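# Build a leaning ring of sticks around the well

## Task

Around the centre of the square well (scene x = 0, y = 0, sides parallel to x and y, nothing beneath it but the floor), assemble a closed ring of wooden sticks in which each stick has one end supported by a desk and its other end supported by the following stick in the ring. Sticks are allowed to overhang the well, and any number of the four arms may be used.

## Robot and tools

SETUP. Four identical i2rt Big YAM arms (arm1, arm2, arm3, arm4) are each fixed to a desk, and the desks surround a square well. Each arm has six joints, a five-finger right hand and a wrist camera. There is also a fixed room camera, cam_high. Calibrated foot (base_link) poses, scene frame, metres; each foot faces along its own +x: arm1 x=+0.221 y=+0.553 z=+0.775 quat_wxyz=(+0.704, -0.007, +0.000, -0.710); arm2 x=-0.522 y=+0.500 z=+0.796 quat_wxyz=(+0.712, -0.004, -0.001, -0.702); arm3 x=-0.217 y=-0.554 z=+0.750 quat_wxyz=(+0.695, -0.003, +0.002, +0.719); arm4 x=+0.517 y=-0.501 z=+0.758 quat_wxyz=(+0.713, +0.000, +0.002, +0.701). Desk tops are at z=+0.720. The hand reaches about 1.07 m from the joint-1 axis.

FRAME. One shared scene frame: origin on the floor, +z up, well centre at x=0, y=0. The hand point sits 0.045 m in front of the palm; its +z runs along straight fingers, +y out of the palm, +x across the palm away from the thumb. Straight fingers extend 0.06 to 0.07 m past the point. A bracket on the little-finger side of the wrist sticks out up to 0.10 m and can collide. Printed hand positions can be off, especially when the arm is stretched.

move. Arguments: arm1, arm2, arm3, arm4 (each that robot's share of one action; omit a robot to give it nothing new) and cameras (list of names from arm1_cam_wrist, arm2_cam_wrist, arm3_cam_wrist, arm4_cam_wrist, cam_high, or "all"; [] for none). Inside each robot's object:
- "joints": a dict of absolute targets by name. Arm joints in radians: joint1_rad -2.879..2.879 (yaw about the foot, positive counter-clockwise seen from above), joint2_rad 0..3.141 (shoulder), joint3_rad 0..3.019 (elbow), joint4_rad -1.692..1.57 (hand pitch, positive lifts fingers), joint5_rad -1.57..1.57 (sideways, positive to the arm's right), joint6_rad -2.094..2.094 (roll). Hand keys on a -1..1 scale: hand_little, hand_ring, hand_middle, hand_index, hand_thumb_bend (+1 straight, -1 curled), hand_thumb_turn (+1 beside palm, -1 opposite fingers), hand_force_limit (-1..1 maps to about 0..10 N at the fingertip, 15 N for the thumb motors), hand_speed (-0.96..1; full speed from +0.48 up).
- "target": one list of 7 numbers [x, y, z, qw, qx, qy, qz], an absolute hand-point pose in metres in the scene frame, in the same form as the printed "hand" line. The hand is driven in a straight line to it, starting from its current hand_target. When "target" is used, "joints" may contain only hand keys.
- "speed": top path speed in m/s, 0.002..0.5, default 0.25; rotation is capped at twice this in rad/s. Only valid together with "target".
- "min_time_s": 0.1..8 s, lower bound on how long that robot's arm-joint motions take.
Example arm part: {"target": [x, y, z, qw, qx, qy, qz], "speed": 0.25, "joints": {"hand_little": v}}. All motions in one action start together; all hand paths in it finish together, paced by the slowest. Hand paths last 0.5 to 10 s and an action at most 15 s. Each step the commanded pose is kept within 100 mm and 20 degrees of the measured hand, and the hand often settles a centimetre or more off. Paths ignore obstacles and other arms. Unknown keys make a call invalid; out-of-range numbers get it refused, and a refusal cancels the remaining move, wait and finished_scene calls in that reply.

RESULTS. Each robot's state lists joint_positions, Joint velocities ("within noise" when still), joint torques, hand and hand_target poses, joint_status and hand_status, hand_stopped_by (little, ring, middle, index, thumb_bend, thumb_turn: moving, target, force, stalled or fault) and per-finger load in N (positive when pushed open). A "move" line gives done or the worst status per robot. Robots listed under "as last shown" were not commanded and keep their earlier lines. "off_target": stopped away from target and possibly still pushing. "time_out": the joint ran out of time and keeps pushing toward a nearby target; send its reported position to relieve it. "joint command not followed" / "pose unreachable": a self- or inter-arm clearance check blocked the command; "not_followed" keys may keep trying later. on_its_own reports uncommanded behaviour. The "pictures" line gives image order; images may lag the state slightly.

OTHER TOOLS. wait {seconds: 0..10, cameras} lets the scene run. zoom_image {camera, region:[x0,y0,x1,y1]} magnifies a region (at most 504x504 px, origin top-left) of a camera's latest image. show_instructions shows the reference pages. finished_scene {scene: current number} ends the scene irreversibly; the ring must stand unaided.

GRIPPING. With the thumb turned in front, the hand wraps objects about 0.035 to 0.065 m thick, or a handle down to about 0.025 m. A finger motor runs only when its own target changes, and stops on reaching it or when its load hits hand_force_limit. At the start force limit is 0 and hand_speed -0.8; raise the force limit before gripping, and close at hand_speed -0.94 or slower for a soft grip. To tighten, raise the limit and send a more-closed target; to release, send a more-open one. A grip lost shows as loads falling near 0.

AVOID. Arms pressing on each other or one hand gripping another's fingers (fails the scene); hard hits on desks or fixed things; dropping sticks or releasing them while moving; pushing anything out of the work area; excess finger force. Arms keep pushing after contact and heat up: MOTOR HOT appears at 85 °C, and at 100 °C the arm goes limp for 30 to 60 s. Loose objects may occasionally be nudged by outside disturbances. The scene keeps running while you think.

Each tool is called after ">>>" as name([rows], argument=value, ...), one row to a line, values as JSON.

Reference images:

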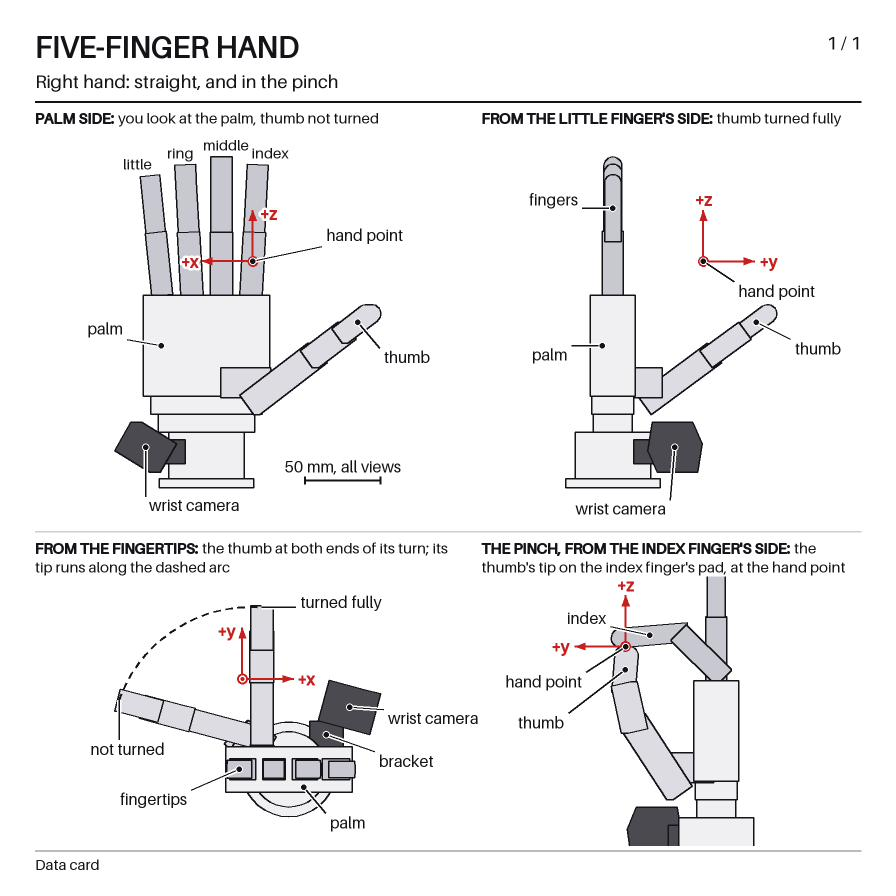

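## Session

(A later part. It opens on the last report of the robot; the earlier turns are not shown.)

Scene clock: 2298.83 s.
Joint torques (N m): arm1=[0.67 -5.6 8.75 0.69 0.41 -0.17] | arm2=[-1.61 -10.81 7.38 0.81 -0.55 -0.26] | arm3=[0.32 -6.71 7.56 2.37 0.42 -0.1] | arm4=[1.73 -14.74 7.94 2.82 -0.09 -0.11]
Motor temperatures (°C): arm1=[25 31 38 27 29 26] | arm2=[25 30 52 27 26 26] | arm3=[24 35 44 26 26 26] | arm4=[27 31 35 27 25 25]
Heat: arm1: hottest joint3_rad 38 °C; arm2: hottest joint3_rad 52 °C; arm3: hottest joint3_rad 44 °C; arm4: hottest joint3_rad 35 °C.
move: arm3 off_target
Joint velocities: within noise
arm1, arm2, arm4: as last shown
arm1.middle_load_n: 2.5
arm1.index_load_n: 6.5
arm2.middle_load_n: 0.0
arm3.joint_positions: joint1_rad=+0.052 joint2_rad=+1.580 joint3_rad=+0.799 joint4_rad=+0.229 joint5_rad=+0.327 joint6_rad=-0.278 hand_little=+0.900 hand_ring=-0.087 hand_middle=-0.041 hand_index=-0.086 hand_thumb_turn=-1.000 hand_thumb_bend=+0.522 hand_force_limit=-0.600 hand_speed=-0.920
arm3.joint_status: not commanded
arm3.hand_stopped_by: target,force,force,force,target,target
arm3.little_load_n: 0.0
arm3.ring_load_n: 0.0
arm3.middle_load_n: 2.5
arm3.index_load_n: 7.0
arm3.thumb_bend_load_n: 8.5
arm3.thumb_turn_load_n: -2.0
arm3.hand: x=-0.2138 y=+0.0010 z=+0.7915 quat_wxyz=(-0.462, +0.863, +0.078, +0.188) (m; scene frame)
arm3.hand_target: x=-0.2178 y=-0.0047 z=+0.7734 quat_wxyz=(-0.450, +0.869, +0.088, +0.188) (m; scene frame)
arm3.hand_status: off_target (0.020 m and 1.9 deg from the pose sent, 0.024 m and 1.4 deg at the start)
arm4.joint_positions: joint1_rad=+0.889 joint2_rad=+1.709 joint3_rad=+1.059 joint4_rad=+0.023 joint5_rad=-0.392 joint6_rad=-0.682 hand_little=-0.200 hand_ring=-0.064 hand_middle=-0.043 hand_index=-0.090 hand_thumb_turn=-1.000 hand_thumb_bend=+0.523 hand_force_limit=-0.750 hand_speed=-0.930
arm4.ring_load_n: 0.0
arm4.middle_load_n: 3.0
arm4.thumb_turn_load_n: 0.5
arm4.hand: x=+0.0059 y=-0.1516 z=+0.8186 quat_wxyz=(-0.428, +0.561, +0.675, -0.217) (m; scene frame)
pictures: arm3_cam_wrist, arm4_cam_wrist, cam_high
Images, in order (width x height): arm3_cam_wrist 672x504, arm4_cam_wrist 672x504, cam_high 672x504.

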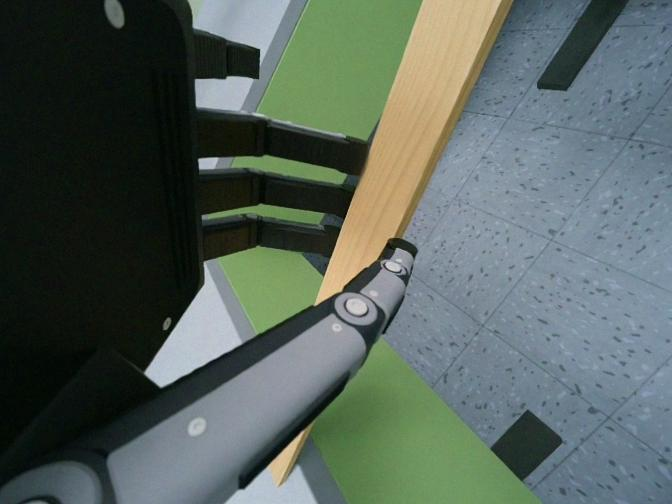

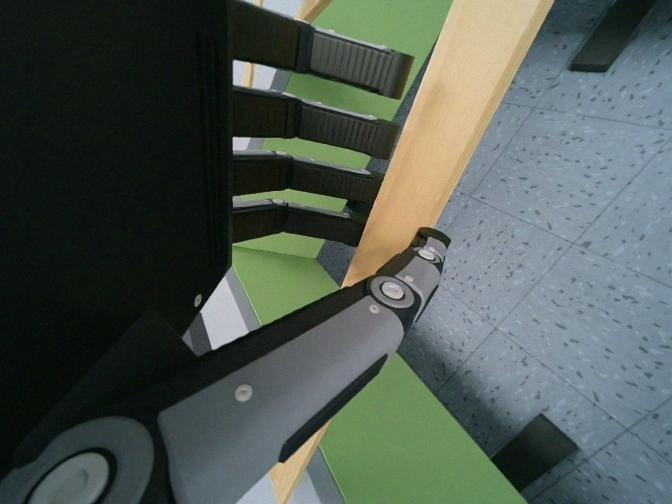

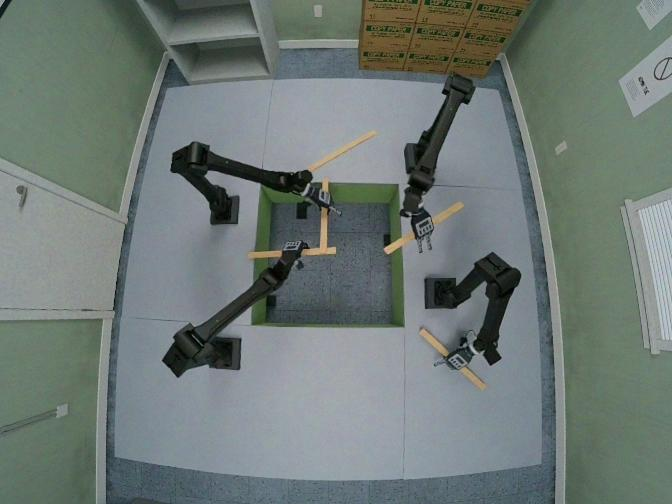

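>>> move(arm3={"target": [-0.218, -0.004, 0.789, 0.45004, -0.86844, -0.08842, -0.18836], "speed": 0.03}, cameras=["arm3_cam_wrist", "cam_high", "arm4_cam_wrist"])

>>> zoom_image(camera="cam_high", region=[230, 220, 350, 280])

Scene clock: 2330.83 s.
Joint torques (N m): arm1=[0.67 -5.42 8.75 0.8 0.43 -0.15] | arm2=[-1.61 -10.75 7.36 0.81 -0.55 -0.26] | arm3=[0.32 -9.05 8.84 1.2 0.44 -0.11] | arm4=[1.73 -14.74 7.94 2.82 -0.08 -0.09]
Motor temperatures (°C): arm1=[25 31 38 27 29 26] | arm2=[25 30 52 27 26 26] | arm3=[24 35 43 26 26 26] | arm4=[27 33 35 27 25 25]
Heat: arm1: hottest joint3_rad 38 °C; arm2: hottest joint3_rad 52 °C; arm3: hottest joint3_rad 43 °C; arm4: hottest joint3_rad 35 °C.
move: arm3 done
Joint velocities: within noise
arm1.joint_positions: joint1_rad=+2.045 joint2_rad=+1.298 joint3_rad=+0.424 joint4_rad=-0.259 joint5_rad=+0.874 joint6_rad=+1.009 hand_little=+0.900 hand_ring=-0.071 hand_middle=-0.041 hand_index=-0.085 hand_thumb_turn=-1.000 hand_thumb_bend=+0.522 hand_force_limit=-0.600 hand_speed=-0.920
arm1.joint_status: not commanded
arm1.hand_stopped_by: target,force,force,force,target,target
arm1.little_load_n: 0.0
arm1.ring_load_n: 2.0
arm1.middle_load_n: 2.0
arm1.index_load_n: 6.0
arm1.thumb_bend_load_n: 10.5
arm1.thumb_turn_load_n: 0.0
arm1.hand: x=+0.5648 y=+0.6064 z=+0.7624 quat_wxyz=(-0.170, +0.357, -0.815, +0.424) (m; scene frame)
arm1.hand_target: x=+0.5786 y=+0.6078 z=+0.7751 quat_wxyz=(-0.180, +0.347, -0.816, +0.425) (m; scene frame)
arm1.hand_status: not commanded
arm2: as last shown
arm2.thumb_bend_load_n: 11.0
arm3.joint_positions: joint1_rad=+0.052 joint2_rad=+1.580 joint3_rad=+0.799 joint4_rad=+0.209 joint5_rad=+0.327 joint6_rad=-0.278 hand_little=+0.900 hand_ring=-0.087 hand_middle=-0.041 hand_index=-0.086 hand_thumb_turn=-1.000 hand_thumb_bend=+0.522 hand_force_limit=-0.600 hand_speed=-0.920
arm3.joint_status: not commanded
arm3.hand_stopped_by: target,force,force,force,target,target
arm3.little_load_n: 0.0
arm3.ring_load_n: 0.0
arm3.middle_load_n: 2.0
arm3.index_load_n: 8.5
arm3.thumb_bend_load_n: 8.0
arm3.thumb_turn_load_n: -1.0
arm3.hand: x=-0.2137 y=-0.0030 z=+0.7877 quat_wxyz=(-0.453, +0.868, +0.081, +0.188) (m; scene frame)
arm3.hand_target: x=-0.2181 y=-0.0041 z=+0.7889 quat_wxyz=(-0.450, +0.868, +0.088, +0.188) (m; scene frame)
arm3.hand_status: done (0.005 m and 0.9 deg from the pose sent, 0.007 m and 1.9 deg at the start)
arm4.joint_positions: joint1_rad=+0.889 joint2_rad=+1.709 joint3_rad=+1.059 joint4_rad=+0.023 joint5_rad=-0.392 joint6_rad=-0.682 hand_little=-0.200 hand_ring=-0.064 hand_middle=-0.043 hand_index=-0.090 hand_thumb_turn=-1.000 hand_thumb_bend=+0.523 hand_force_limit=-0.750 hand_speed=-0.930
arm4.joint_status: not commanded
arm4.hand_stopped_by: target,force,force,force,target,target
arm4.little_load_n: 0.0
arm4.ring_load_n: 0.0
arm4.middle_load_n: 3.5
arm4.index_load_n: 6.0
arm4.thumb_bend_load_n: 11.5
arm4.thumb_turn_load_n: 0.0
arm4.hand: x=+0.0059 y=-0.1516 z=+0.8186 quat_wxyz=(-0.428, +0.561, +0.675, -0.217) (m; scene frame)
arm4.hand_target: x=+0.0003 y=-0.1591 z=+0.8123 quat_wxyz=(-0.428, +0.552, +0.682, -0.218) (m; scene frame)
arm4.hand_status: not commanded
pictures: arm3_cam_wrist, arm4_cam_wrist, cam_high
Images, in order (width x height): arm3_cam_wrist 672x504, arm4_cam_wrist 672x504, cam_high 672x504.

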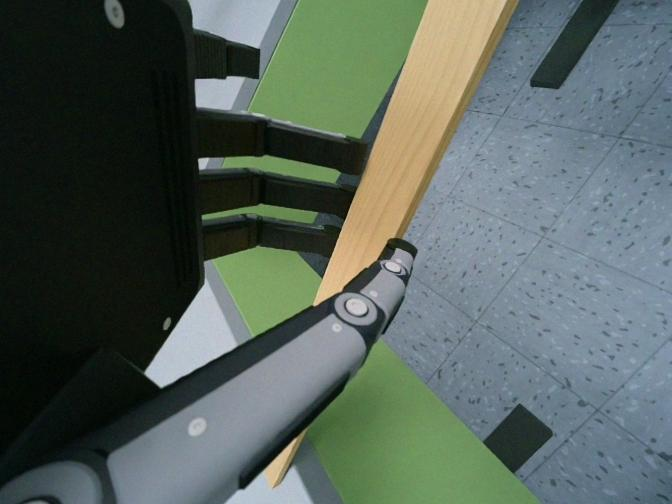

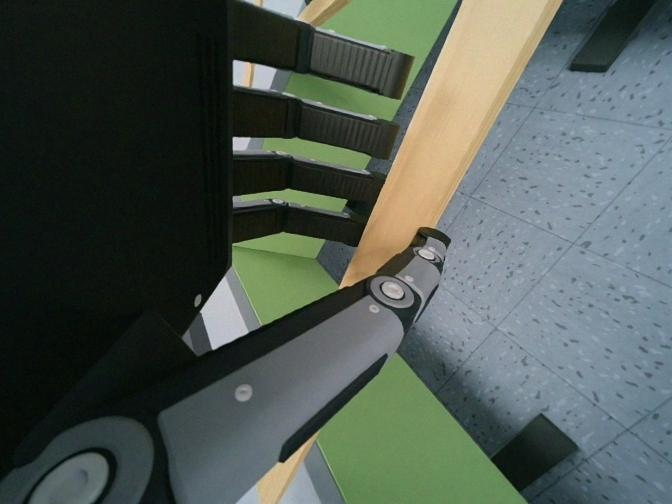

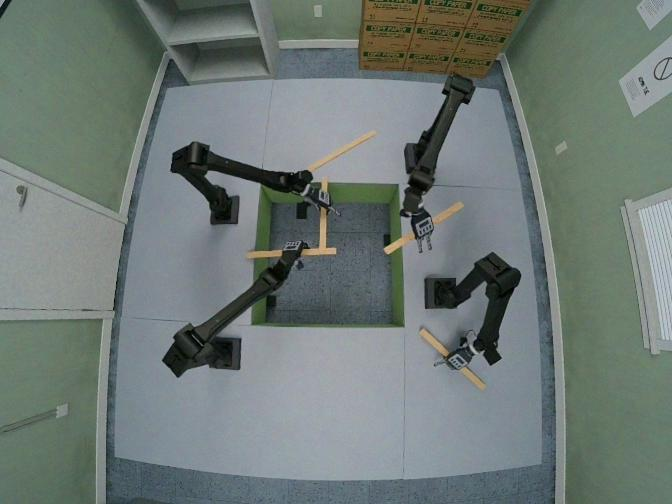

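Scaled by 4.200 from the camera's 672x504 image, which has a finer 960x720 frame.

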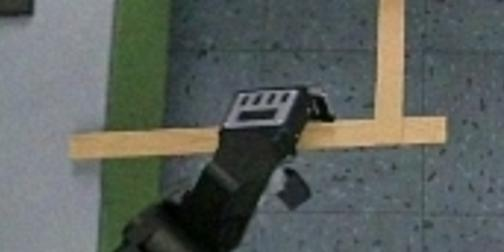

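>>> move(arm3={"target": [-0.218, -0.004, 0.87, 0.45004, -0.86844, -0.08842, -0.18836], "speed": 0.06}, cameras=["arm3_cam_wrist", "cam_high", "arm4_cam_wrist"])

>>> zoom_image(camera="cam_high", region=[230, 150, 390, 280])

Scene clock: 2445.43 s.
Joint torques (N m): arm1=[0.62 -5.95 8.69 0.75 0.41 -0.11] | arm2=[-1.61 -10.81 7.38 0.81 -0.56 -0.26] | arm3=[0.26 -8.47 13.93 1.31 0.46 -0.1] | arm4=[1.79 -14.74 7.97 2.81 -0.09 -0.11]
Motor temperatures (°C): arm1=[25 31 38 27 29 26] | arm2=[25 30 52 27 26 26] | arm3=[24 35 44 26 26 26] | arm4=[27 34 35 27 25 25]
Heat: arm1: hottest joint3_rad 38 °C; arm2: hottest joint3_rad 52 °C; arm3: hottest joint3_rad 44 °C; arm4: hottest joint3_rad 35 °C.
move: arm3 off_target
Joint velocities: within noise
arm1, arm2, arm4: as last shown
arm2.thumb_bend_load_n: 11.5
arm3.joint_positions: joint1_rad=+0.052 joint2_rad=+1.433 joint3_rad=+0.849 joint4_rad=-0.045 joint5_rad=+0.327 joint6_rad=-0.278 hand_little=+0.900 hand_ring=-0.087 hand_middle=-0.041 hand_index=-0.086 hand_thumb_turn=-1.000 hand_thumb_bend=+0.522 hand_force_limit=-0.600 hand_speed=-0.920
arm3.joint_status: not commanded
arm3.hand_stopped_by: target,force,force,force,target,target
arm3.little_load_n: 0.0
arm3.ring_load_n: 0.0
arm3.middle_load_n: 2.5
arm3.index_load_n: 8.0
arm3.thumb_bend_load_n: 8.0
arm3.thumb_turn_load_n: -1.5
arm3.hand: x=-0.2120 y=-0.0227 z=+0.8427 quat_wxyz=(-0.429, +0.880, +0.087, +0.187) (m; scene frame)
arm3.hand_target: x=-0.2180 y=-0.0053 z=+0.8703 quat_wxyz=(-0.450, +0.868, +0.088, +0.188) (m; scene frame)
arm3.hand_status: off_target (0.034 m and 2.8 deg from the pose sent, 0.082 m and 0.9 deg at the start)
pictures: arm3_cam_wrist, arm4_cam_wrist, cam_high
Images, in order (width x height): arm3_cam_wrist 672x504, arm4_cam_wrist 672x504, cam_high 672x504.

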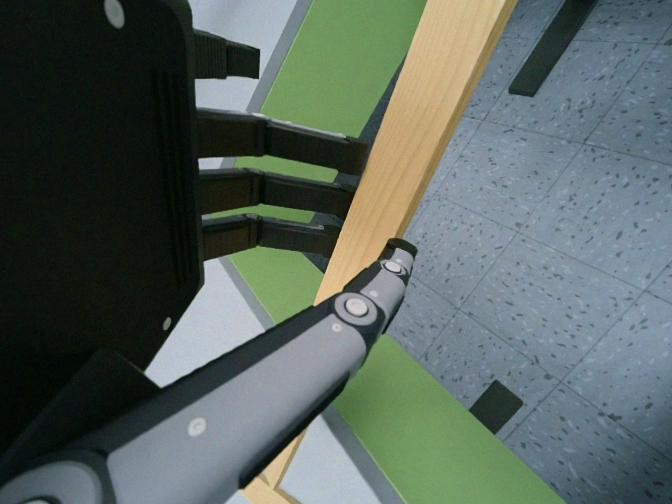

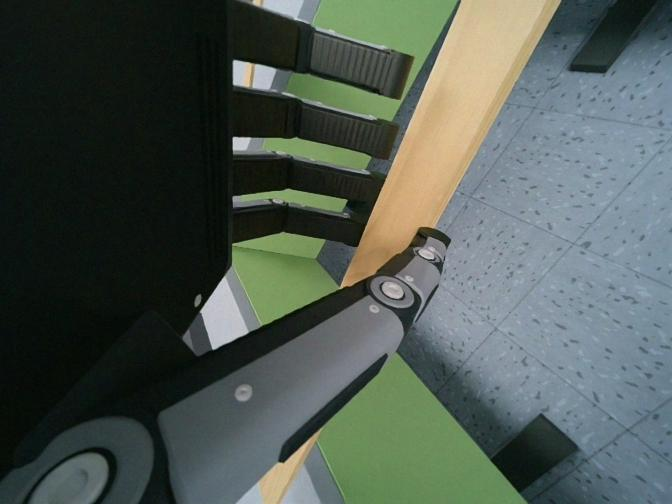

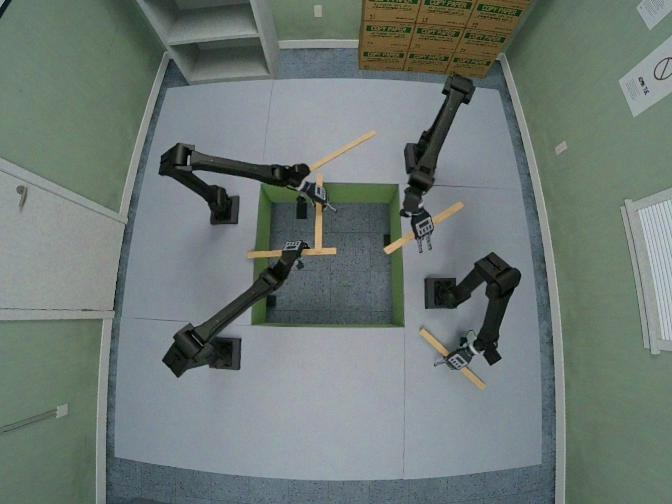

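Scaled by 3.150 from the camera's 672x504 image, which has a finer 960x720 frame.

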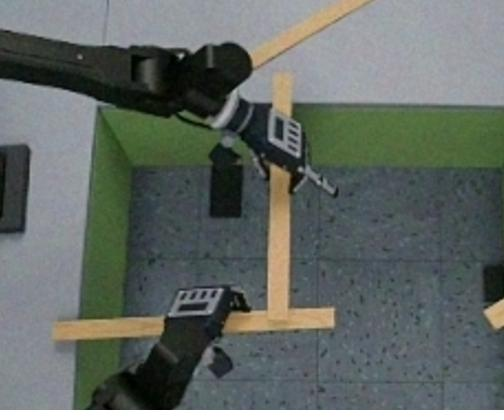

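>>> move(arm3={"target": [-0.62, -0.225, 0.93, 0.46174, -0.88702, 0.0, 0.0], "speed": 0.12}, arm4={"target": [0.02, -0.62, 0.88, 0.32650, -0.62722, -0.62722, 0.32650], "speed": 0.12}, cameras=["arm3_cam_wrist", "cam_high", "arm4_cam_wrist"])

Scene clock: 2460.20 s.
Joint torques (N m): arm1=[0.21 -5.3 8.66 0.64 0.44 -0.13] | arm2=[-1.67 -10.81 7.38 0.81 -0.55 -0.26] | arm3=[0.09 -5.71 14.83 0.85 0.82 0.09] | arm4=[1.55 -11.69 11.79 1.72 0.35 0.17]
Motor temperatures (°C): arm1=[25 31 38 27 29 26] | arm2=[25 30 52 27 26 26] | arm3=[24 35 46 26 26 26] | arm4=[27 34 35 27 25 25]
Heat: arm1: hottest joint3_rad 38 °C; arm2: hottest joint3_rad 52 °C; arm3: hottest joint3_rad 46 °C; arm4: hottest joint3_rad 35 °C.
move: arm3 off_target; arm4 off_target
Joint velocities: within noise
arm1, arm2: as last shown
arm1.ring_load_n: 2.5
arm2.ring_load_n: 2.0
arm2.thumb_bend_load_n: 11.0
arm3.joint_positions: joint1_rad=+1.034 joint2_rad=+1.356 joint3_rad=+1.028 joint4_rad=-0.658 joint5_rad=+0.805 joint6_rad=+0.796 hand_little=+0.900 hand_ring=-0.087 hand_middle=-0.041 hand_index=-0.086 hand_thumb_turn=-1.000 hand_thumb_bend=+0.522 hand_force_limit=-0.600 hand_speed=-0.920
arm3.joint_status: not commanded
arm3.hand_stopped_by: target,force,force,force,target,target
arm3.little_load_n: -0.5
arm3.ring_load_n: 0.0
arm3.middle_load_n: 2.5
arm3.index_load_n: 8.0
arm3.thumb_bend_load_n: 8.0
arm3.thumb_turn_load_n: -1.5
arm3.hand: x=-0.6030 y=-0.2317 z=+0.9156 quat_wxyz=(-0.456, +0.890, +0.008, +0.011) (m; scene frame)
arm3.hand_target: x=-0.6193 y=-0.2256 z=+0.9303 quat_wxyz=(-0.462, +0.887, +0.000, -0.001) (m; scene frame)
arm3.hand_status: off_target (0.023 m and 1.7 deg from the pose sent, 0.464 m and 24.1 deg at the start)
arm4.joint_positions: joint1_rad=+1.809 joint2_rad=+1.333 joint3_rad=+0.763 joint4_rad=-0.102 joint5_rad=+0.190 joint6_rad=+0.116 hand_little=-0.200 hand_ring=-0.064 hand_middle=-0.043 hand_index=-0.090 hand_thumb_turn=-1.000 hand_thumb_bend=+0.523 hand_force_limit=-0.750 hand_speed=-0.930
arm4.joint_status: not commanded
arm4.hand_stopped_by: target,force,force,force,target,target
arm4.little_load_n: 0.0
arm4.ring_load_n: 0.0
arm4.middle_load_n: 3.5
arm4.index_load_n: 6.0
arm4.thumb_bend_load_n: 11.5
arm4.thumb_turn_load_n: 0.0
arm4.hand: x=+0.0314 y=-0.6101 z=+0.8552 quat_wxyz=(-0.320, +0.630, +0.638, -0.305) (m; scene frame)
arm4.hand_target: x=+0.0207 y=-0.6197 z=+0.8800 quat_wxyz=(-0.326, +0.627, +0.627, -0.327) (m; scene frame)
arm4.hand_status: off_target (0.029 m and 2.9 deg from the pose sent, 0.473 m and 19.5 deg at the start)
pictures: arm3_cam_wrist, arm4_cam_wrist, cam_high
Images, in order (width x height): arm3_cam_wrist 672x504, arm4_cam_wrist 672x504, cam_high 672x504.

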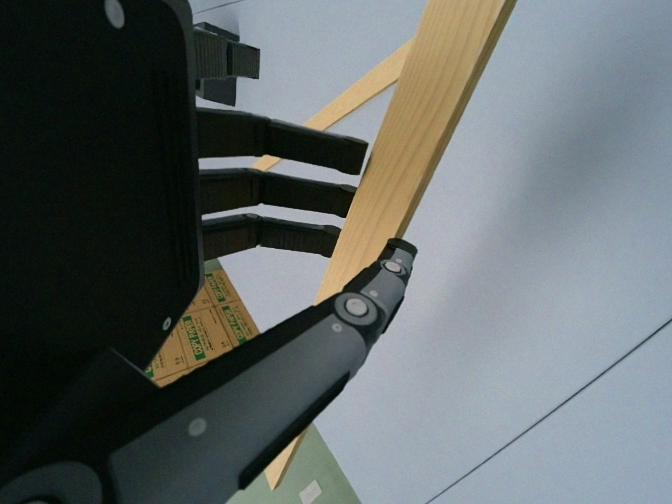

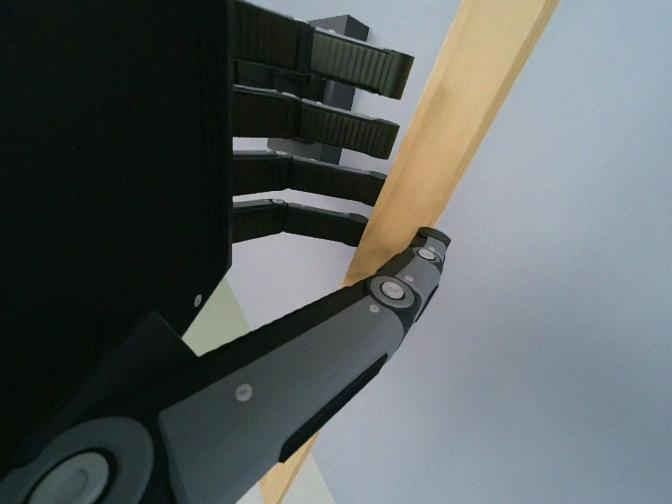

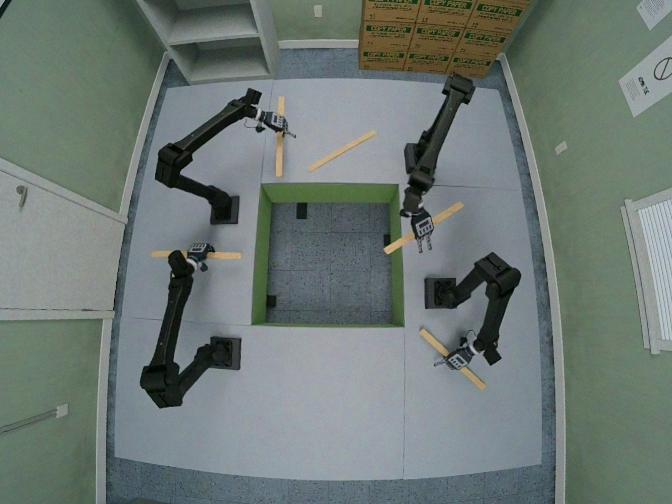

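>>> move(arm3={"target": [-0.62, -0.225, 0.785, 0.46174, -0.88702, 0.0, 0.0], "speed": 0.08}, arm4={"target": [0.02, -0.62, 0.785, 0.32650, -0.62722, -0.62722, 0.32650], "speed": 0.08})

>>> move(arm3={"target": [-0.62, -0.225, 0.738, 0.46174, -0.88702, 0.0, 0.0], "speed": 0.04}, arm4={"target": [0.02, -0.62, 0.738, 0.32650, -0.62722, -0.62722, 0.32650], "speed": 0.04}, cameras=["arm3_cam_wrist", "cam_high", "arm4_cam_wrist"])

Scene clock: 2468.97 s.
Joint torques (N m): arm1=[0.91 -5.54 8.77 0.43 0.42 -0.14] | arm2=[-1.61 -10.81 7.36 0.81 -0.55 -0.26] | arm3=[-0.09 -7.24 8.21 1.85 0.78 0.06] | arm4=[1.55 -10.58 7.13 2.88 0.35 0.16]
Motor temperatures (°C): arm1=[25 31 38 27 29 26] | arm2=[25 30 52 27 26 26] | arm3=[24 35 47 26 26 26] | arm4=[27 33 35 27 25 25]
Heat: arm1: hottest joint3_rad 38 °C; arm2: hottest joint3_rad 52 °C; arm3: hottest joint3_rad 47 °C; arm4: hottest joint3_rad 35 °C.
move: arm3 done; arm4 done
Joint velocities: within noise
arm1, arm2: as last shown
arm1.ring_load_n: 2.0
arm2.ring_load_n: 1.5
arm2.thumb_bend_load_n: 11.5
arm3.joint_positions: joint1_rad=+1.034 joint2_rad=+1.561 joint3_rad=+0.869 joint4_rad=-0.264 joint5_rad=+0.805 joint6_rad=+0.798 hand_little=+0.900 hand_ring=-0.087 hand_middle=-0.041 hand_index=-0.086 hand_thumb_turn=-1.000 hand_thumb_bend=+0.522 hand_force_limit=-0.600 hand_speed=-0.920
arm3.joint_status: not commanded
arm3.hand_stopped_by: target,force,force,force,target,target
arm3.little_load_n: 0.0
arm3.ring_load_n: 0.0
arm3.middle_load_n: 2.5
arm3.index_load_n: 8.0
arm3.thumb_bend_load_n: 8.5
arm3.thumb_turn_load_n: -1.5
arm3.hand: x=-0.6183 y=-0.2242 z=+0.7931 quat_wxyz=(-0.462, +0.887, +0.001, -0.001) (m; scene frame)
arm3.hand_target: x=-0.6198 y=-0.2251 z=+0.7850 quat_wxyz=(-0.462, +0.887, +0.000, +0.000) (m; scene frame)
arm3.hand_status: done (0.008 m and 0.2 deg from the pose sent, 0.132 m and 1.7 deg at the start)
arm4.joint_positions: joint1_rad=+1.809 joint2_rad=+1.498 joint3_rad=+0.681 joint4_rad=+0.187 joint5_rad=+0.190 joint6_rad=+0.117 hand_little=-0.200 hand_ring=-0.064 hand_middle=-0.043 hand_index=-0.090 hand_thumb_turn=-1.000 hand_thumb_bend=+0.523 hand_force_limit=-0.750 hand_speed=-0.930
arm4.joint_status: not commanded
arm4.hand_stopped_by: target,force,force,force,target,target
arm4.little_load_n: 0.0
arm4.ring_load_n: 0.5
arm4.middle_load_n: 3.5
arm4.index_load_n: 6.0
arm4.thumb_bend_load_n: 11.5
arm4.thumb_turn_load_n: 0.0
arm4.hand: x=+0.0192 y=-0.6130 z=+0.7891 quat_wxyz=(-0.330, +0.626, +0.630, -0.321) (m; scene frame)
arm4.hand_target: x=+0.0201 y=-0.6198 z=+0.7852 quat_wxyz=(-0.326, +0.627, +0.627, -0.326) (m; scene frame)
arm4.hand_status: done (0.008 m and 0.8 deg from the pose sent, 0.072 m and 2.9 deg at the start)
pictures: none

Scene clock: 2470.73 s.
Joint torques (N m): arm1=[0.97 -5.6 8.79 0.54 0.4 -0.12] | arm2=[-1.61 -10.81 7.38 0.83 -0.55 -0.26] | arm3=[-0.21 -7.53 7.15 1.89 0.74 0.06] | arm4=[1.49 -10.99 5.98 2.84 0.33 0.12]
Motor temperatures (°C): arm1=[25 31 38 27 29 26] | arm2=[25 30 52 27 26 26] | arm3=[24 35 47 26 26 26] | arm4=[27 33 35 27 25 25]
Heat: arm1: hottest joint3_rad 38 °C; arm2: hottest joint3_rad 52 °C; arm3: hottest joint3_rad 47 °C; arm4: hottest joint3_rad 35 °C.
move: arm3 off_target; arm4 done
Joint velocities: within noise
arm1, arm2: as last shown
arm1.index_load_n: 6.5
arm2.ring_load_n: 2.0
arm2.thumb_bend_load_n: 11.0
arm3.joint_positions: joint1_rad=+1.034 joint2_rad=+1.659 joint3_rad=+0.832 joint4_rad=-0.125 joint5_rad=+0.805 joint6_rad=+0.798 hand_little=+0.900 hand_ring=-0.086 hand_middle=-0.041 hand_index=-0.086 hand_thumb_turn=-1.000 hand_thumb_bend=+0.522 hand_force_limit=-0.600 hand_speed=-0.920
arm3.joint_status: not commanded
arm3.hand_stopped_by: target,force,force,force,target,target
arm3.little_load_n: 0.0
arm3.ring_load_n: 1.5
arm3.middle_load_n: 2.0
arm3.index_load_n: 5.5
arm3.thumb_bend_load_n: 7.0
arm3.thumb_turn_load_n: 1.0
arm3.hand: x=-0.6203 y=-0.2233 z=+0.7484 quat_wxyz=(-0.464, +0.886, +0.000, -0.002) (m; scene frame)
arm3.hand_target: x=-0.6198 y=-0.2252 z=+0.7382 quat_wxyz=(-0.462, +0.887, +0.000, +0.000) (m; scene frame)
arm3.hand_status: off_target (0.011 m and 0.4 deg from the pose sent, 0.055 m and 0.2 deg at the start)
arm4.joint_positions: joint1_rad=+1.809 joint2_rad=+1.625 joint3_rad=+0.649 joint4_rad=+0.352 joint5_rad=+0.190 joint6_rad=+0.121 hand_little=-0.200 hand_ring=-0.064 hand_middle=-0.043 hand_index=-0.091 hand_thumb_turn=-1.000 hand_thumb_bend=+0.522 hand_force_limit=-0.750 hand_speed=-0.930
arm4.joint_status: not commanded
arm4.hand_stopped_by: target,force,force,force,target,target
arm4.little_load_n: 0.0
arm4.ring_load_n: 0.0
arm4.middle_load_n: 4.5
arm4.index_load_n: 0.5
arm4.thumb_bend_load_n: 5.5
arm4.thumb_turn_load_n: 0.0
arm4.hand: x=+0.0170 y=-0.6138 z=+0.7446 quat_wxyz=(-0.331, +0.626, +0.627, -0.324) (m; scene frame)
arm4.hand_target: x=+0.0201 y=-0.6198 z=+0.7381 quat_wxyz=(-0.326, +0.627, +0.627, -0.326) (m; scene frame)
arm4.hand_status: done (0.010 m and 0.6 deg from the pose sent, 0.052 m and 0.8 deg at the start)
pictures: arm3_cam_wrist, arm4_cam_wrist, cam_high
Images, in order (width x height): arm3_cam_wrist 672x504, arm4_cam_wrist 672x504, cam_high 672x504.

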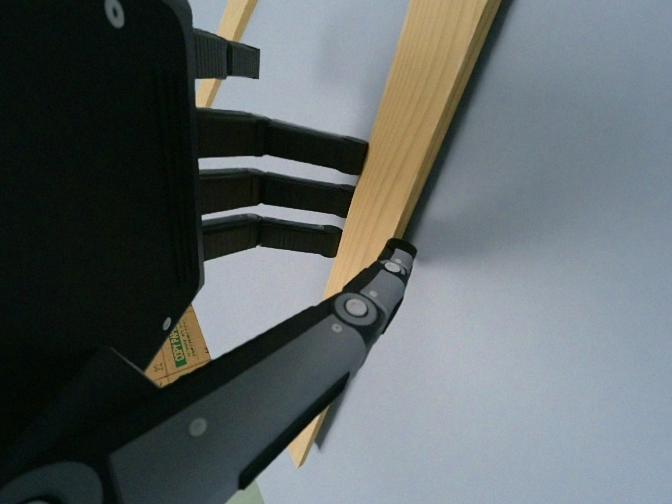

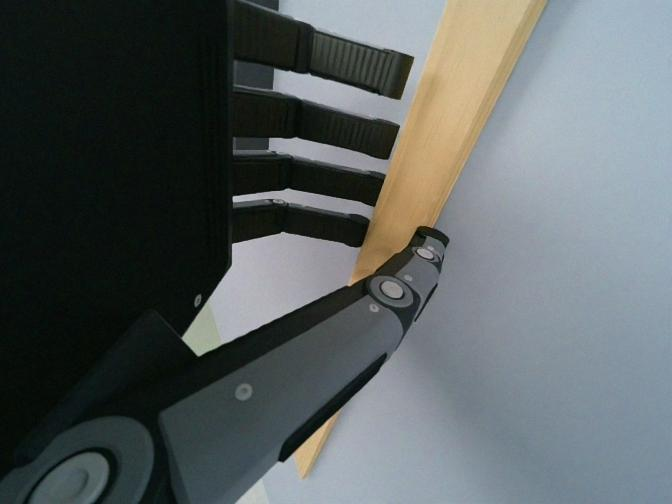

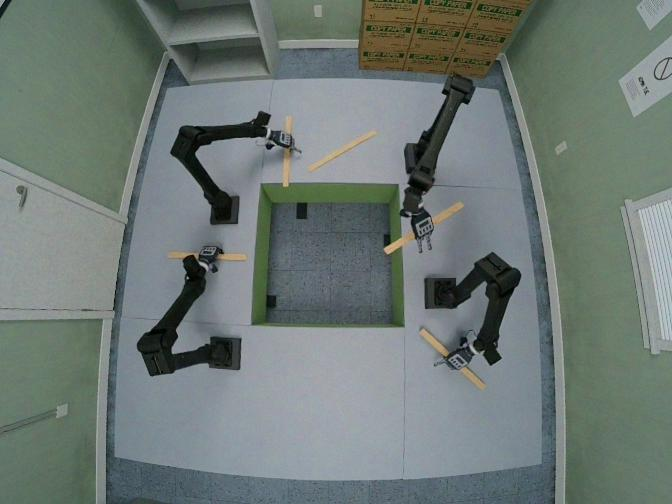

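>>> move(arm3={"joints": {"hand_index": 0.4, "hand_middle": 0.9, "hand_ring": 0.9, "hand_speed": -0.4}}, arm4={"joints": {"hand_index": 0.4, "hand_middle": 0.9, "hand_ring": 0.9, "hand_little": 0.9, "hand_speed": -0.4}}, cameras=["arm3_cam_wrist", "cam_high", "arm4_cam_wrist"])

>>> zoom_image(camera="cam_high", region=[150, 220, 270, 290])

>>> zoom_image(camera="cam_high", region=[240, 100, 340, 200])

Scene clock: 2484.83 s.
Joint torques (N m): arm1=[0.85 -5.07 8.58 0.81 0.45 -0.16] | arm2=[-1.61 -10.75 7.36 0.81 -0.55 -0.26] | arm3=[-0.09 -7.59 7.16 1.81 0.74 0.06] | arm4=[1.67 -10.93 6.05 2.65 0.34 0.12]
Motor temperatures (°C): arm1=[25 31 38 27 29 26] | arm2=[25 30 52 27 26 26] | arm3=[24 35 45 26 26 26] | arm4=[27 32 34 27 25 25]
Heat: arm1: hottest joint3_rad 38 °C; arm2: hottest joint3_rad 52 °C; arm3: hottest joint3_rad 45 °C; arm4: hottest joint3_rad 34 °C.
move: arm3 done; arm4 done
Joint velocities: within noise
arm1: as last shown
arm1.ring_load_n: 2.5
arm1.index_load_n: 6.0
arm2.joint_positions: joint1_rad=+1.126 joint2_rad=+1.367 joint3_rad=+1.026 joint4_rad=-0.537 joint5_rad=-0.732 joint6_rad=-0.657 hand_little=+0.900 hand_ring=-0.049 hand_middle=+0.900 hand_index=-0.098 hand_thumb_turn=-1.000 hand_thumb_bend=+0.523 hand_force_limit=+0.400 hand_speed=-0.930
arm2.joint_status: not commanded
arm2.hand_stopped_by: target,force,target,force,target,target
arm2.little_load_n: 0.0
arm2.ring_load_n: 2.0
arm2.middle_load_n: 0.0
arm2.index_load_n: 7.0
arm2.thumb_bend_load_n: 11.5
arm2.thumb_turn_load_n: -0.5
arm2.hand: x=-0.0484 y=+0.4163 z=+0.9655 quat_wxyz=(-0.399, +0.765, -0.452, +0.227) (m; scene frame)
arm2.hand_target: x=-0.0519 y=+0.4200 z=+0.9699 quat_wxyz=(-0.400, +0.768, -0.443, +0.231) (m; scene frame)
arm2.hand_status: not commanded
arm3.joint_positions: joint1_rad=+1.034 joint2_rad=+1.659 joint3_rad=+0.832 joint4_rad=-0.122 joint5_rad=+0.805 joint6_rad=+0.798 hand_little=+0.900 hand_ring=+0.900 hand_middle=+0.900 hand_index=+0.400 hand_thumb_turn=-1.000 hand_thumb_bend=+0.520 hand_force_limit=-0.600 hand_speed=-0.400
arm3.joint_status: all done
arm3.hand_stopped_by: target,target,target,target,target,target
arm3.little_load_n: 0.0
arm3.ring_load_n: 0.0
arm3.middle_load_n: 0.0
arm3.index_load_n: 0.0
arm3.thumb_bend_load_n: 0.0
arm3.thumb_turn_load_n: 0.0
arm3.hand: x=-0.6208 y=-0.2230 z=+0.7487 quat_wxyz=(-0.464, +0.886, -0.001, -0.003) (m; scene frame)
arm3.hand_target: x=-0.6198 y=-0.2252 z=+0.7382 quat_wxyz=(-0.462, +0.887, +0.000, +0.000) (m; scene frame)
arm3.hand_status: not commanded
arm4.joint_positions: joint1_rad=+1.809 joint2_rad=+1.625 joint3_rad=+0.649 joint4_rad=+0.356 joint5_rad=+0.190 joint6_rad=+0.121 hand_little=+0.900 hand_ring=+0.900 hand_middle=+0.900 hand_index=+0.400 hand_thumb_turn=-1.000 hand_thumb_bend=+0.520 hand_force_limit=-0.750 hand_speed=-0.400
arm4.joint_status: all done
arm4.hand_stopped_by: target,target,target,target,target,target
arm4.little_load_n: 0.0
arm4.ring_load_n: 0.0
arm4.middle_load_n: 0.0
arm4.index_load_n: 0.0
arm4.thumb_bend_load_n: 0.0
arm4.thumb_turn_load_n: 0.0
arm4.hand: x=+0.0160 y=-0.6140 z=+0.7455 quat_wxyz=(-0.332, +0.626, +0.626, -0.326) (m; scene frame)
arm4.hand_target: x=+0.0201 y=-0.6198 z=+0.7382 quat_wxyz=(-0.326, +0.627, +0.627, -0.326) (m; scene frame)
arm4.hand_status: not commanded
pictures: arm3_cam_wrist, arm4_cam_wrist, cam_high
Images, in order (width x height): arm3_cam_wrist 672x504, arm4_cam_wrist 672x504, cam_high 672x504.

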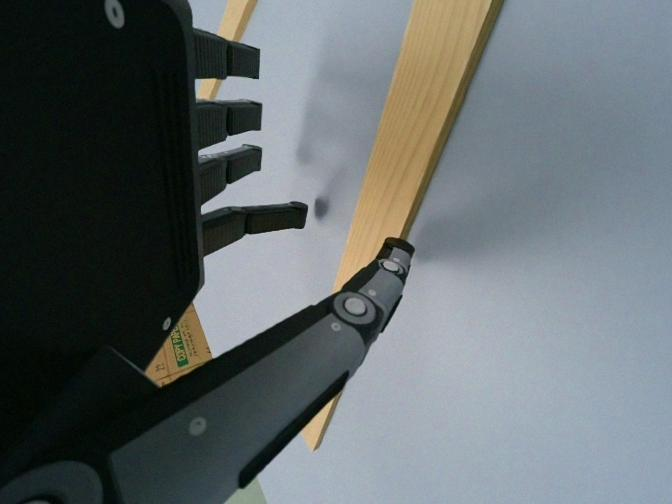

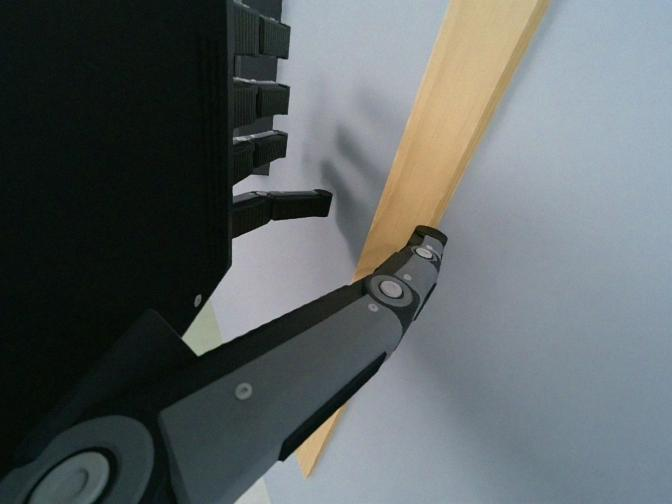

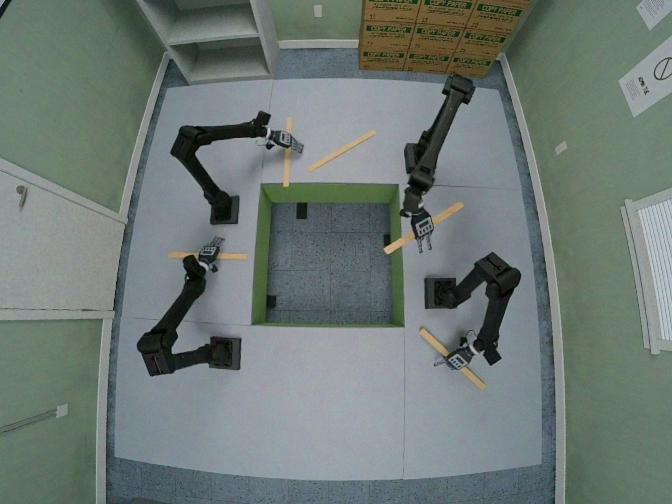

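Scaled by 4.200 from the camera's 672x504 image, which has a finer 960x720 frame.

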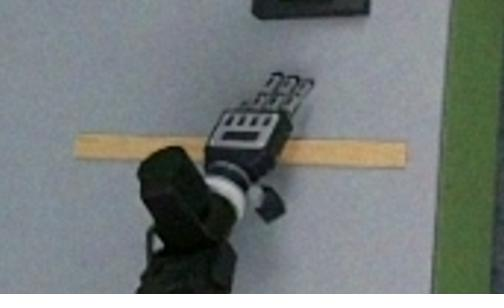

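Scaled by 5.040 from the camera's 672x504 image, which has a finer 960x720 frame.

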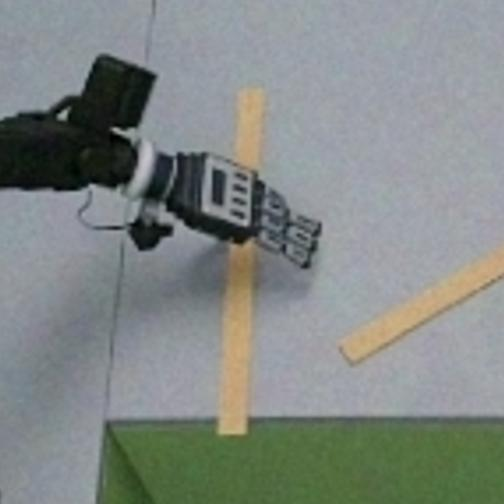

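>>> move(arm3={"target": [-0.60, -0.236, 0.768, 0.46173, -0.88701, -0.00465, 0.00242], "speed": 0.05}, arm4={"target": [0.035, -0.620, 0.768, 0.32934, -0.63267, -0.62172, 0.32364], "speed": 0.05})

>>> move(arm3={"target": [-0.60, -0.236, 0.726, 0.46173, -0.88701, -0.00465, 0.00242], "speed": 0.05}, arm4={"target": [0.035, -0.620, 0.728, 0.32934, -0.63267, -0.62172, 0.32364], "speed": 0.05}, cameras=["arm3_cam_wrist", "arm4_cam_wrist"])

Scene clock: 2508.70 s.
Joint torques (N m): arm1=[-0.15 -5.36 8.61 0.68 0.41 -0.17] | arm2=[-1.61 -10.81 7.36 0.83 -0.55 -0.26] | arm3=[-0.32 -8.64 7.25 0.88 0.52 -0.08] | arm4=[1.79 -12.57 6.16 1.65 0.38 0.13]
Motor temperatures (°C): arm1=[25 31 38 27 29 26] | arm2=[25 30 52 27 26 26] | arm3=[24 35 43 26 27 26] | arm4=[27 32 34 27 25 25]
Heat: arm1: hottest joint3_rad 38 °C; arm2: hottest joint3_rad 52 °C; arm3: hottest joint3_rad 43 °C; arm4: hottest joint3_rad 34 °C.
move: arm3 done; arm4 done
Joint velocities: within noise
arm1, arm2: as last shown
arm1.ring_load_n: 2.0
arm2.ring_load_n: 1.5
arm2.thumb_turn_load_n: 0.0
arm3.joint_positions: joint1_rad=+1.034 joint2_rad=+1.571 joint3_rad=+0.788 joint4_rad=-0.161 joint5_rad=+0.804 joint6_rad=+0.798 hand_little=+0.900 hand_ring=+0.900 hand_middle=+0.900 hand_index=+0.400 hand_thumb_turn=-1.000 hand_thumb_bend=+0.520 hand_force_limit=-0.600 hand_speed=-0.400
arm3.joint_status: not commanded
arm3.hand_stopped_by: target,target,target,target,target,target
arm3.little_load_n: 0.0
arm3.ring_load_n: 0.0
arm3.middle_load_n: 0.0
arm3.index_load_n: 0.0
arm3.thumb_bend_load_n: 0.0
arm3.thumb_turn_load_n: 0.0
arm3.hand: x=-0.6037 y=-0.2325 z=+0.7686 quat_wxyz=(-0.465, +0.885, -0.001, -0.006) (m; scene frame)
arm3.hand_target: x=-0.6000 y=-0.2360 z=+0.7679 quat_wxyz=(-0.462, +0.887, +0.005, -0.002) (m; scene frame)
arm3.hand_status: done (0.005 m and 0.9 deg from the pose sent, 0.031 m and 0.7 deg at the start)
arm4.joint_positions: joint1_rad=+1.820 joint2_rad=+1.541 joint3_rad=+0.632 joint4_rad=+0.278 joint5_rad=+0.216 joint6_rad=+0.139 hand_little=+0.900 hand_ring=+0.900 hand_middle=+0.900 hand_index=+0.400 hand_thumb_turn=-1.000 hand_thumb_bend=+0.520 hand_force_limit=-0.750 hand_speed=-0.400
arm4.joint_status: not commanded
arm4.hand_stopped_by: target,target,target,target,target,target
arm4.little_load_n: 0.0
arm4.ring_load_n: 0.0
arm4.middle_load_n: -0.5
arm4.index_load_n: 0.0
arm4.thumb_bend_load_n: 0.0
arm4.thumb_turn_load_n: 0.0
arm4.hand: x=+0.0291 y=-0.6127 z=+0.7646 quat_wxyz=(-0.333, +0.633, +0.622, -0.319) (m; scene frame)
arm4.hand_target: x=+0.0349 y=-0.6198 z=+0.7678 quat_wxyz=(-0.329, +0.633, +0.622, -0.324) (m; scene frame)
arm4.hand_status: done (0.010 m and 0.7 deg from the pose sent, 0.030 m and 1.0 deg at the start)
pictures: none

Scene clock: 2510.17 s.
Joint torques (N m): arm1=[0.32 -5.36 8.8 0.62 0.4 -0.12] | arm2=[-1.61 -10.75 7.36 0.81 -0.55 -0.26] | arm3=[-0.32 -6.65 6.63 1.77 0.52 -0.08] | arm4=[1.85 -10.17 5.55 2.71 0.36 0.12]
Motor temperatures (°C): arm1=[25 31 38 27 29 26] | arm2=[25 30 52 27 26 26] | arm3=[24 35 43 26 27 26] | arm4=[27 32 34 27 25 25]
Heat: arm1: hottest joint3_rad 38 °C; arm2: hottest joint3_rad 52 °C; arm3: hottest joint3_rad 43 °C; arm4: hottest joint3_rad 34 °C.
move: arm3 off_target; arm4 off_target
Joint velocities: within noise
arm1, arm2: as last shown
arm2.thumb_bend_load_n: 11.0
arm3.joint_positions: joint1_rad=+1.034 joint2_rad=+1.637 joint3_rad=+0.756 joint4_rad=-0.053 joint5_rad=+0.804 joint6_rad=+0.798 hand_little=+0.900 hand_ring=+0.900 hand_middle=+0.900 hand_index=+0.400 hand_thumb_turn=-1.000 hand_thumb_bend=+0.520 hand_force_limit=-0.600 hand_speed=-0.400
arm3.joint_status: not commanded
arm3.hand_stopped_by: target,target,target,target,target,target
arm3.little_load_n: 0.0
arm3.ring_load_n: 0.0
arm3.middle_load_n: 0.0
arm3.index_load_n: 0.0
arm3.thumb_bend_load_n: 0.0
arm3.thumb_turn_load_n: 0.0
arm3.hand: x=-0.6030 y=-0.2332 z=+0.7393 quat_wxyz=(-0.467, +0.884, -0.003, -0.010) (m; scene frame)
arm3.hand_target: x=-0.5998 y=-0.2362 z=+0.7263 quat_wxyz=(-0.462, +0.887, +0.005, -0.002) (m; scene frame)
arm3.hand_status: off_target (0.014 m and 1.4 deg from the pose sent, 0.043 m and 0.9 deg at the start)
arm4.joint_positions: joint1_rad=+1.821 joint2_rad=+1.621 joint3_rad=+0.606 joint4_rad=+0.398 joint5_rad=+0.216 joint6_rad=+0.140 hand_little=+0.900 hand_ring=+0.900 hand_middle=+0.900 hand_index=+0.400 hand_thumb_turn=-1.000 hand_thumb_bend=+0.520 hand_force_limit=-0.750 hand_speed=-0.400
arm4.joint_status: not commanded
arm4.hand_stopped_by: target,target,target,target,target,target
arm4.little_load_n: 0.0
arm4.ring_load_n: 0.0
arm4.middle_load_n: 0.0
arm4.index_load_n: 0.0
arm4.thumb_bend_load_n: 0.5
arm4.thumb_turn_load_n: 0.0
arm4.hand: x=+0.0293 y=-0.6129 z=+0.7385 quat_wxyz=(-0.336, +0.632, +0.619, -0.325) (m; scene frame)
arm4.hand_target: x=+0.0354 y=-0.6198 z=+0.7282 quat_wxyz=(-0.329, +0.633, +0.622, -0.323) (m; scene frame)
arm4.hand_status: off_target (0.014 m and 0.9 deg from the pose sent, 0.038 m and 0.7 deg at the start)
pictures: arm3_cam_wrist, arm4_cam_wrist
Images, in order (width x height): arm3_cam_wrist 672x504, arm4_cam_wrist 672x504.

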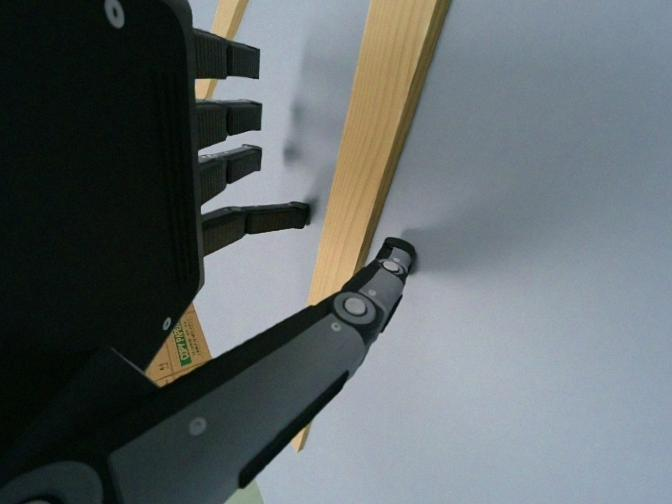

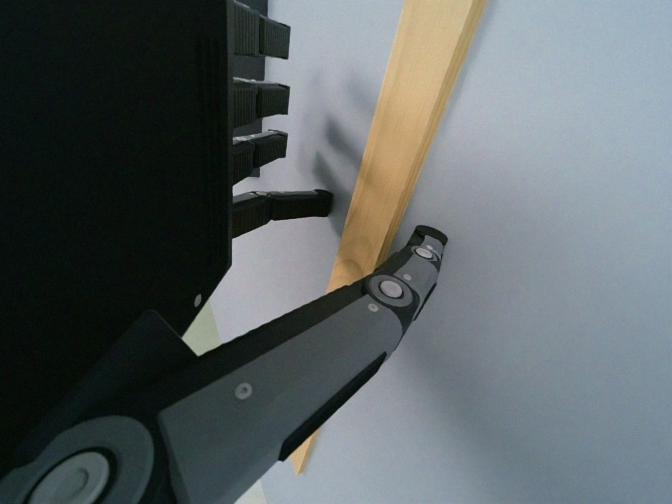

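>>> move(arm3={"target": [-0.60, -0.237, 0.722, 0.46170, -0.88694, -0.01238, 0.00645], "speed": 0.05}, arm4={"target": [0.033, -0.620, 0.725, 0.32934, -0.63267, -0.62172, 0.32364], "speed": 0.05}, cameras=["arm3_cam_wrist", "arm4_cam_wrist"])

Scene clock: 2520.53 s.
Joint torques (N m): arm1=[0.79 -5.6 8.65 0.57 0.47 -0.18] | arm2=[-1.61 -10.81 7.38 0.81 -0.55 -0.26] | arm3=[-0.56 -6.24 6.27 1.91 0.38 -0.09] | arm4=[1.67 -9.7 5.87 2.61 0.32 0.11]
Motor temperatures (°C): arm1=[25 31 38 27 29 26] | arm2=[25 30 52 27 26 26] | arm3=[24 35 43 26 26 26] | arm4=[27 31 33 27 25 25]
Heat: arm1: hottest joint3_rad 38 °C; arm2: hottest joint3_rad 52 °C; arm3: hottest joint3_rad 43 °C; arm4: hottest joint3_rad 33 °C.
move: arm3 off_target; arm4 off_target
Joint velocities: within noise
arm1.joint_positions: joint1_rad=+2.045 joint2_rad=+1.298 joint3_rad=+0.424 joint4_rad=-0.259 joint5_rad=+0.874 joint6_rad=+1.009 hand_little=+0.900 hand_ring=-0.071 hand_middle=-0.041 hand_index=-0.085 hand_thumb_turn=-1.000 hand_thumb_bend=+0.522 hand_force_limit=-0.600 hand_speed=-0.920
arm1.joint_status: not commanded
arm1.hand_stopped_by: target,force,force,force,target,target
arm1.little_load_n: 0.0
arm1.ring_load_n: 2.0
arm1.middle_load_n: 2.5
arm1.index_load_n: 6.0
arm1.thumb_bend_load_n: 10.5
arm1.thumb_turn_load_n: 0.0
arm1.hand: x=+0.5648 y=+0.6064 z=+0.7624 quat_wxyz=(-0.170, +0.357, -0.815, +0.424) (m; scene frame)
arm1.hand_target: x=+0.5786 y=+0.6078 z=+0.7751 quat_wxyz=(-0.180, +0.347, -0.816, +0.425) (m; scene frame)
arm1.hand_status: not commanded
arm2: as last shown
arm3.joint_positions: joint1_rad=+1.034 joint2_rad=+1.638 joint3_rad=+0.747 joint4_rad=-0.020 joint5_rad=+0.795 joint6_rad=+0.776 hand_little=+0.900 hand_ring=+0.900 hand_middle=+0.900 hand_index=+0.400 hand_thumb_turn=-1.000 hand_thumb_bend=+0.520 hand_force_limit=-0.600 hand_speed=-0.400
arm3.joint_status: not commanded
arm3.hand_stopped_by: target,target,target,target,target,target
arm3.little_load_n: 0.0
arm3.ring_load_n: 0.0
arm3.middle_load_n: 0.0
arm3.index_load_n: 0.0
arm3.thumb_bend_load_n: 0.0
arm3.thumb_turn_load_n: -1.5
arm3.hand: x=-0.6052 y=-0.2334 z=+0.7389 quat_wxyz=(-0.469, +0.883, +0.003, -0.016) (m; scene frame)
arm3.hand_target: x=-0.5995 y=-0.2374 z=+0.7224 quat_wxyz=(-0.462, +0.887, +0.012, -0.006) (m; scene frame)
arm3.hand_status: off_target (0.018 m and 1.9 deg from the pose sent, 0.018 m and 2.0 deg at the start)
arm4.joint_positions: joint1_rad=+1.821 joint2_rad=+1.626 joint3_rad=+0.606 joint4_rad=+0.410 joint5_rad=+0.216 joint6_rad=+0.140 hand_little=+0.900 hand_ring=+0.900 hand_middle=+0.900 hand_index=+0.400 hand_thumb_turn=-1.000 hand_thumb_bend=+0.520 hand_force_limit=-0.750 hand_speed=-0.400
arm4.joint_status: not commanded
arm4.hand_stopped_by: target,target,target,target,target,target
arm4.little_load_n: 0.0
arm4.ring_load_n: 0.0
arm4.middle_load_n: 0.0
arm4.index_load_n: 0.0
arm4.thumb_bend_load_n: 0.5
arm4.thumb_turn_load_n: -0.5
arm4.hand: x=+0.0277 y=-0.6132 z=+0.7384 quat_wxyz=(-0.338, +0.631, +0.617, -0.327) (m; scene frame)
arm4.hand_target: x=+0.0335 y=-0.6197 z=+0.7254 quat_wxyz=(-0.329, +0.633, +0.622, -0.323) (m; scene frame)
arm4.hand_status: off_target (0.016 m and 1.2 deg from the pose sent, 0.016 m and 0.9 deg at the start)
pictures: arm3_cam_wrist, arm4_cam_wrist
Images, in order (width x height): arm3_cam_wrist 672x504, arm4_cam_wrist 672x504.

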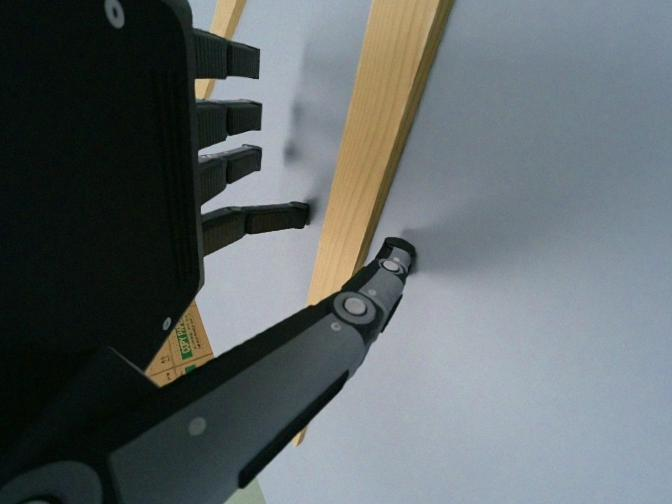

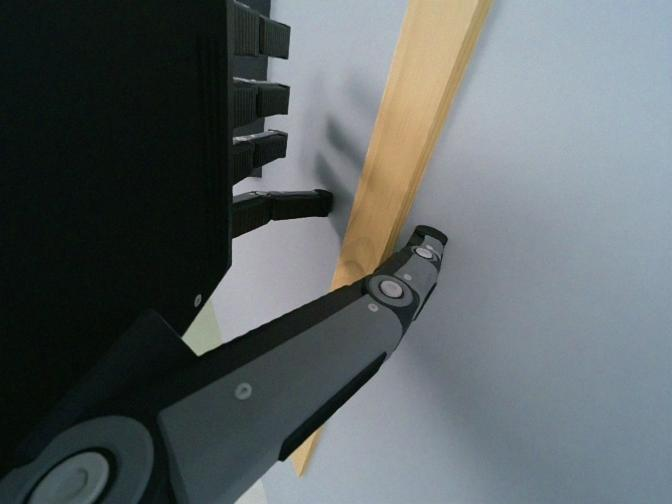

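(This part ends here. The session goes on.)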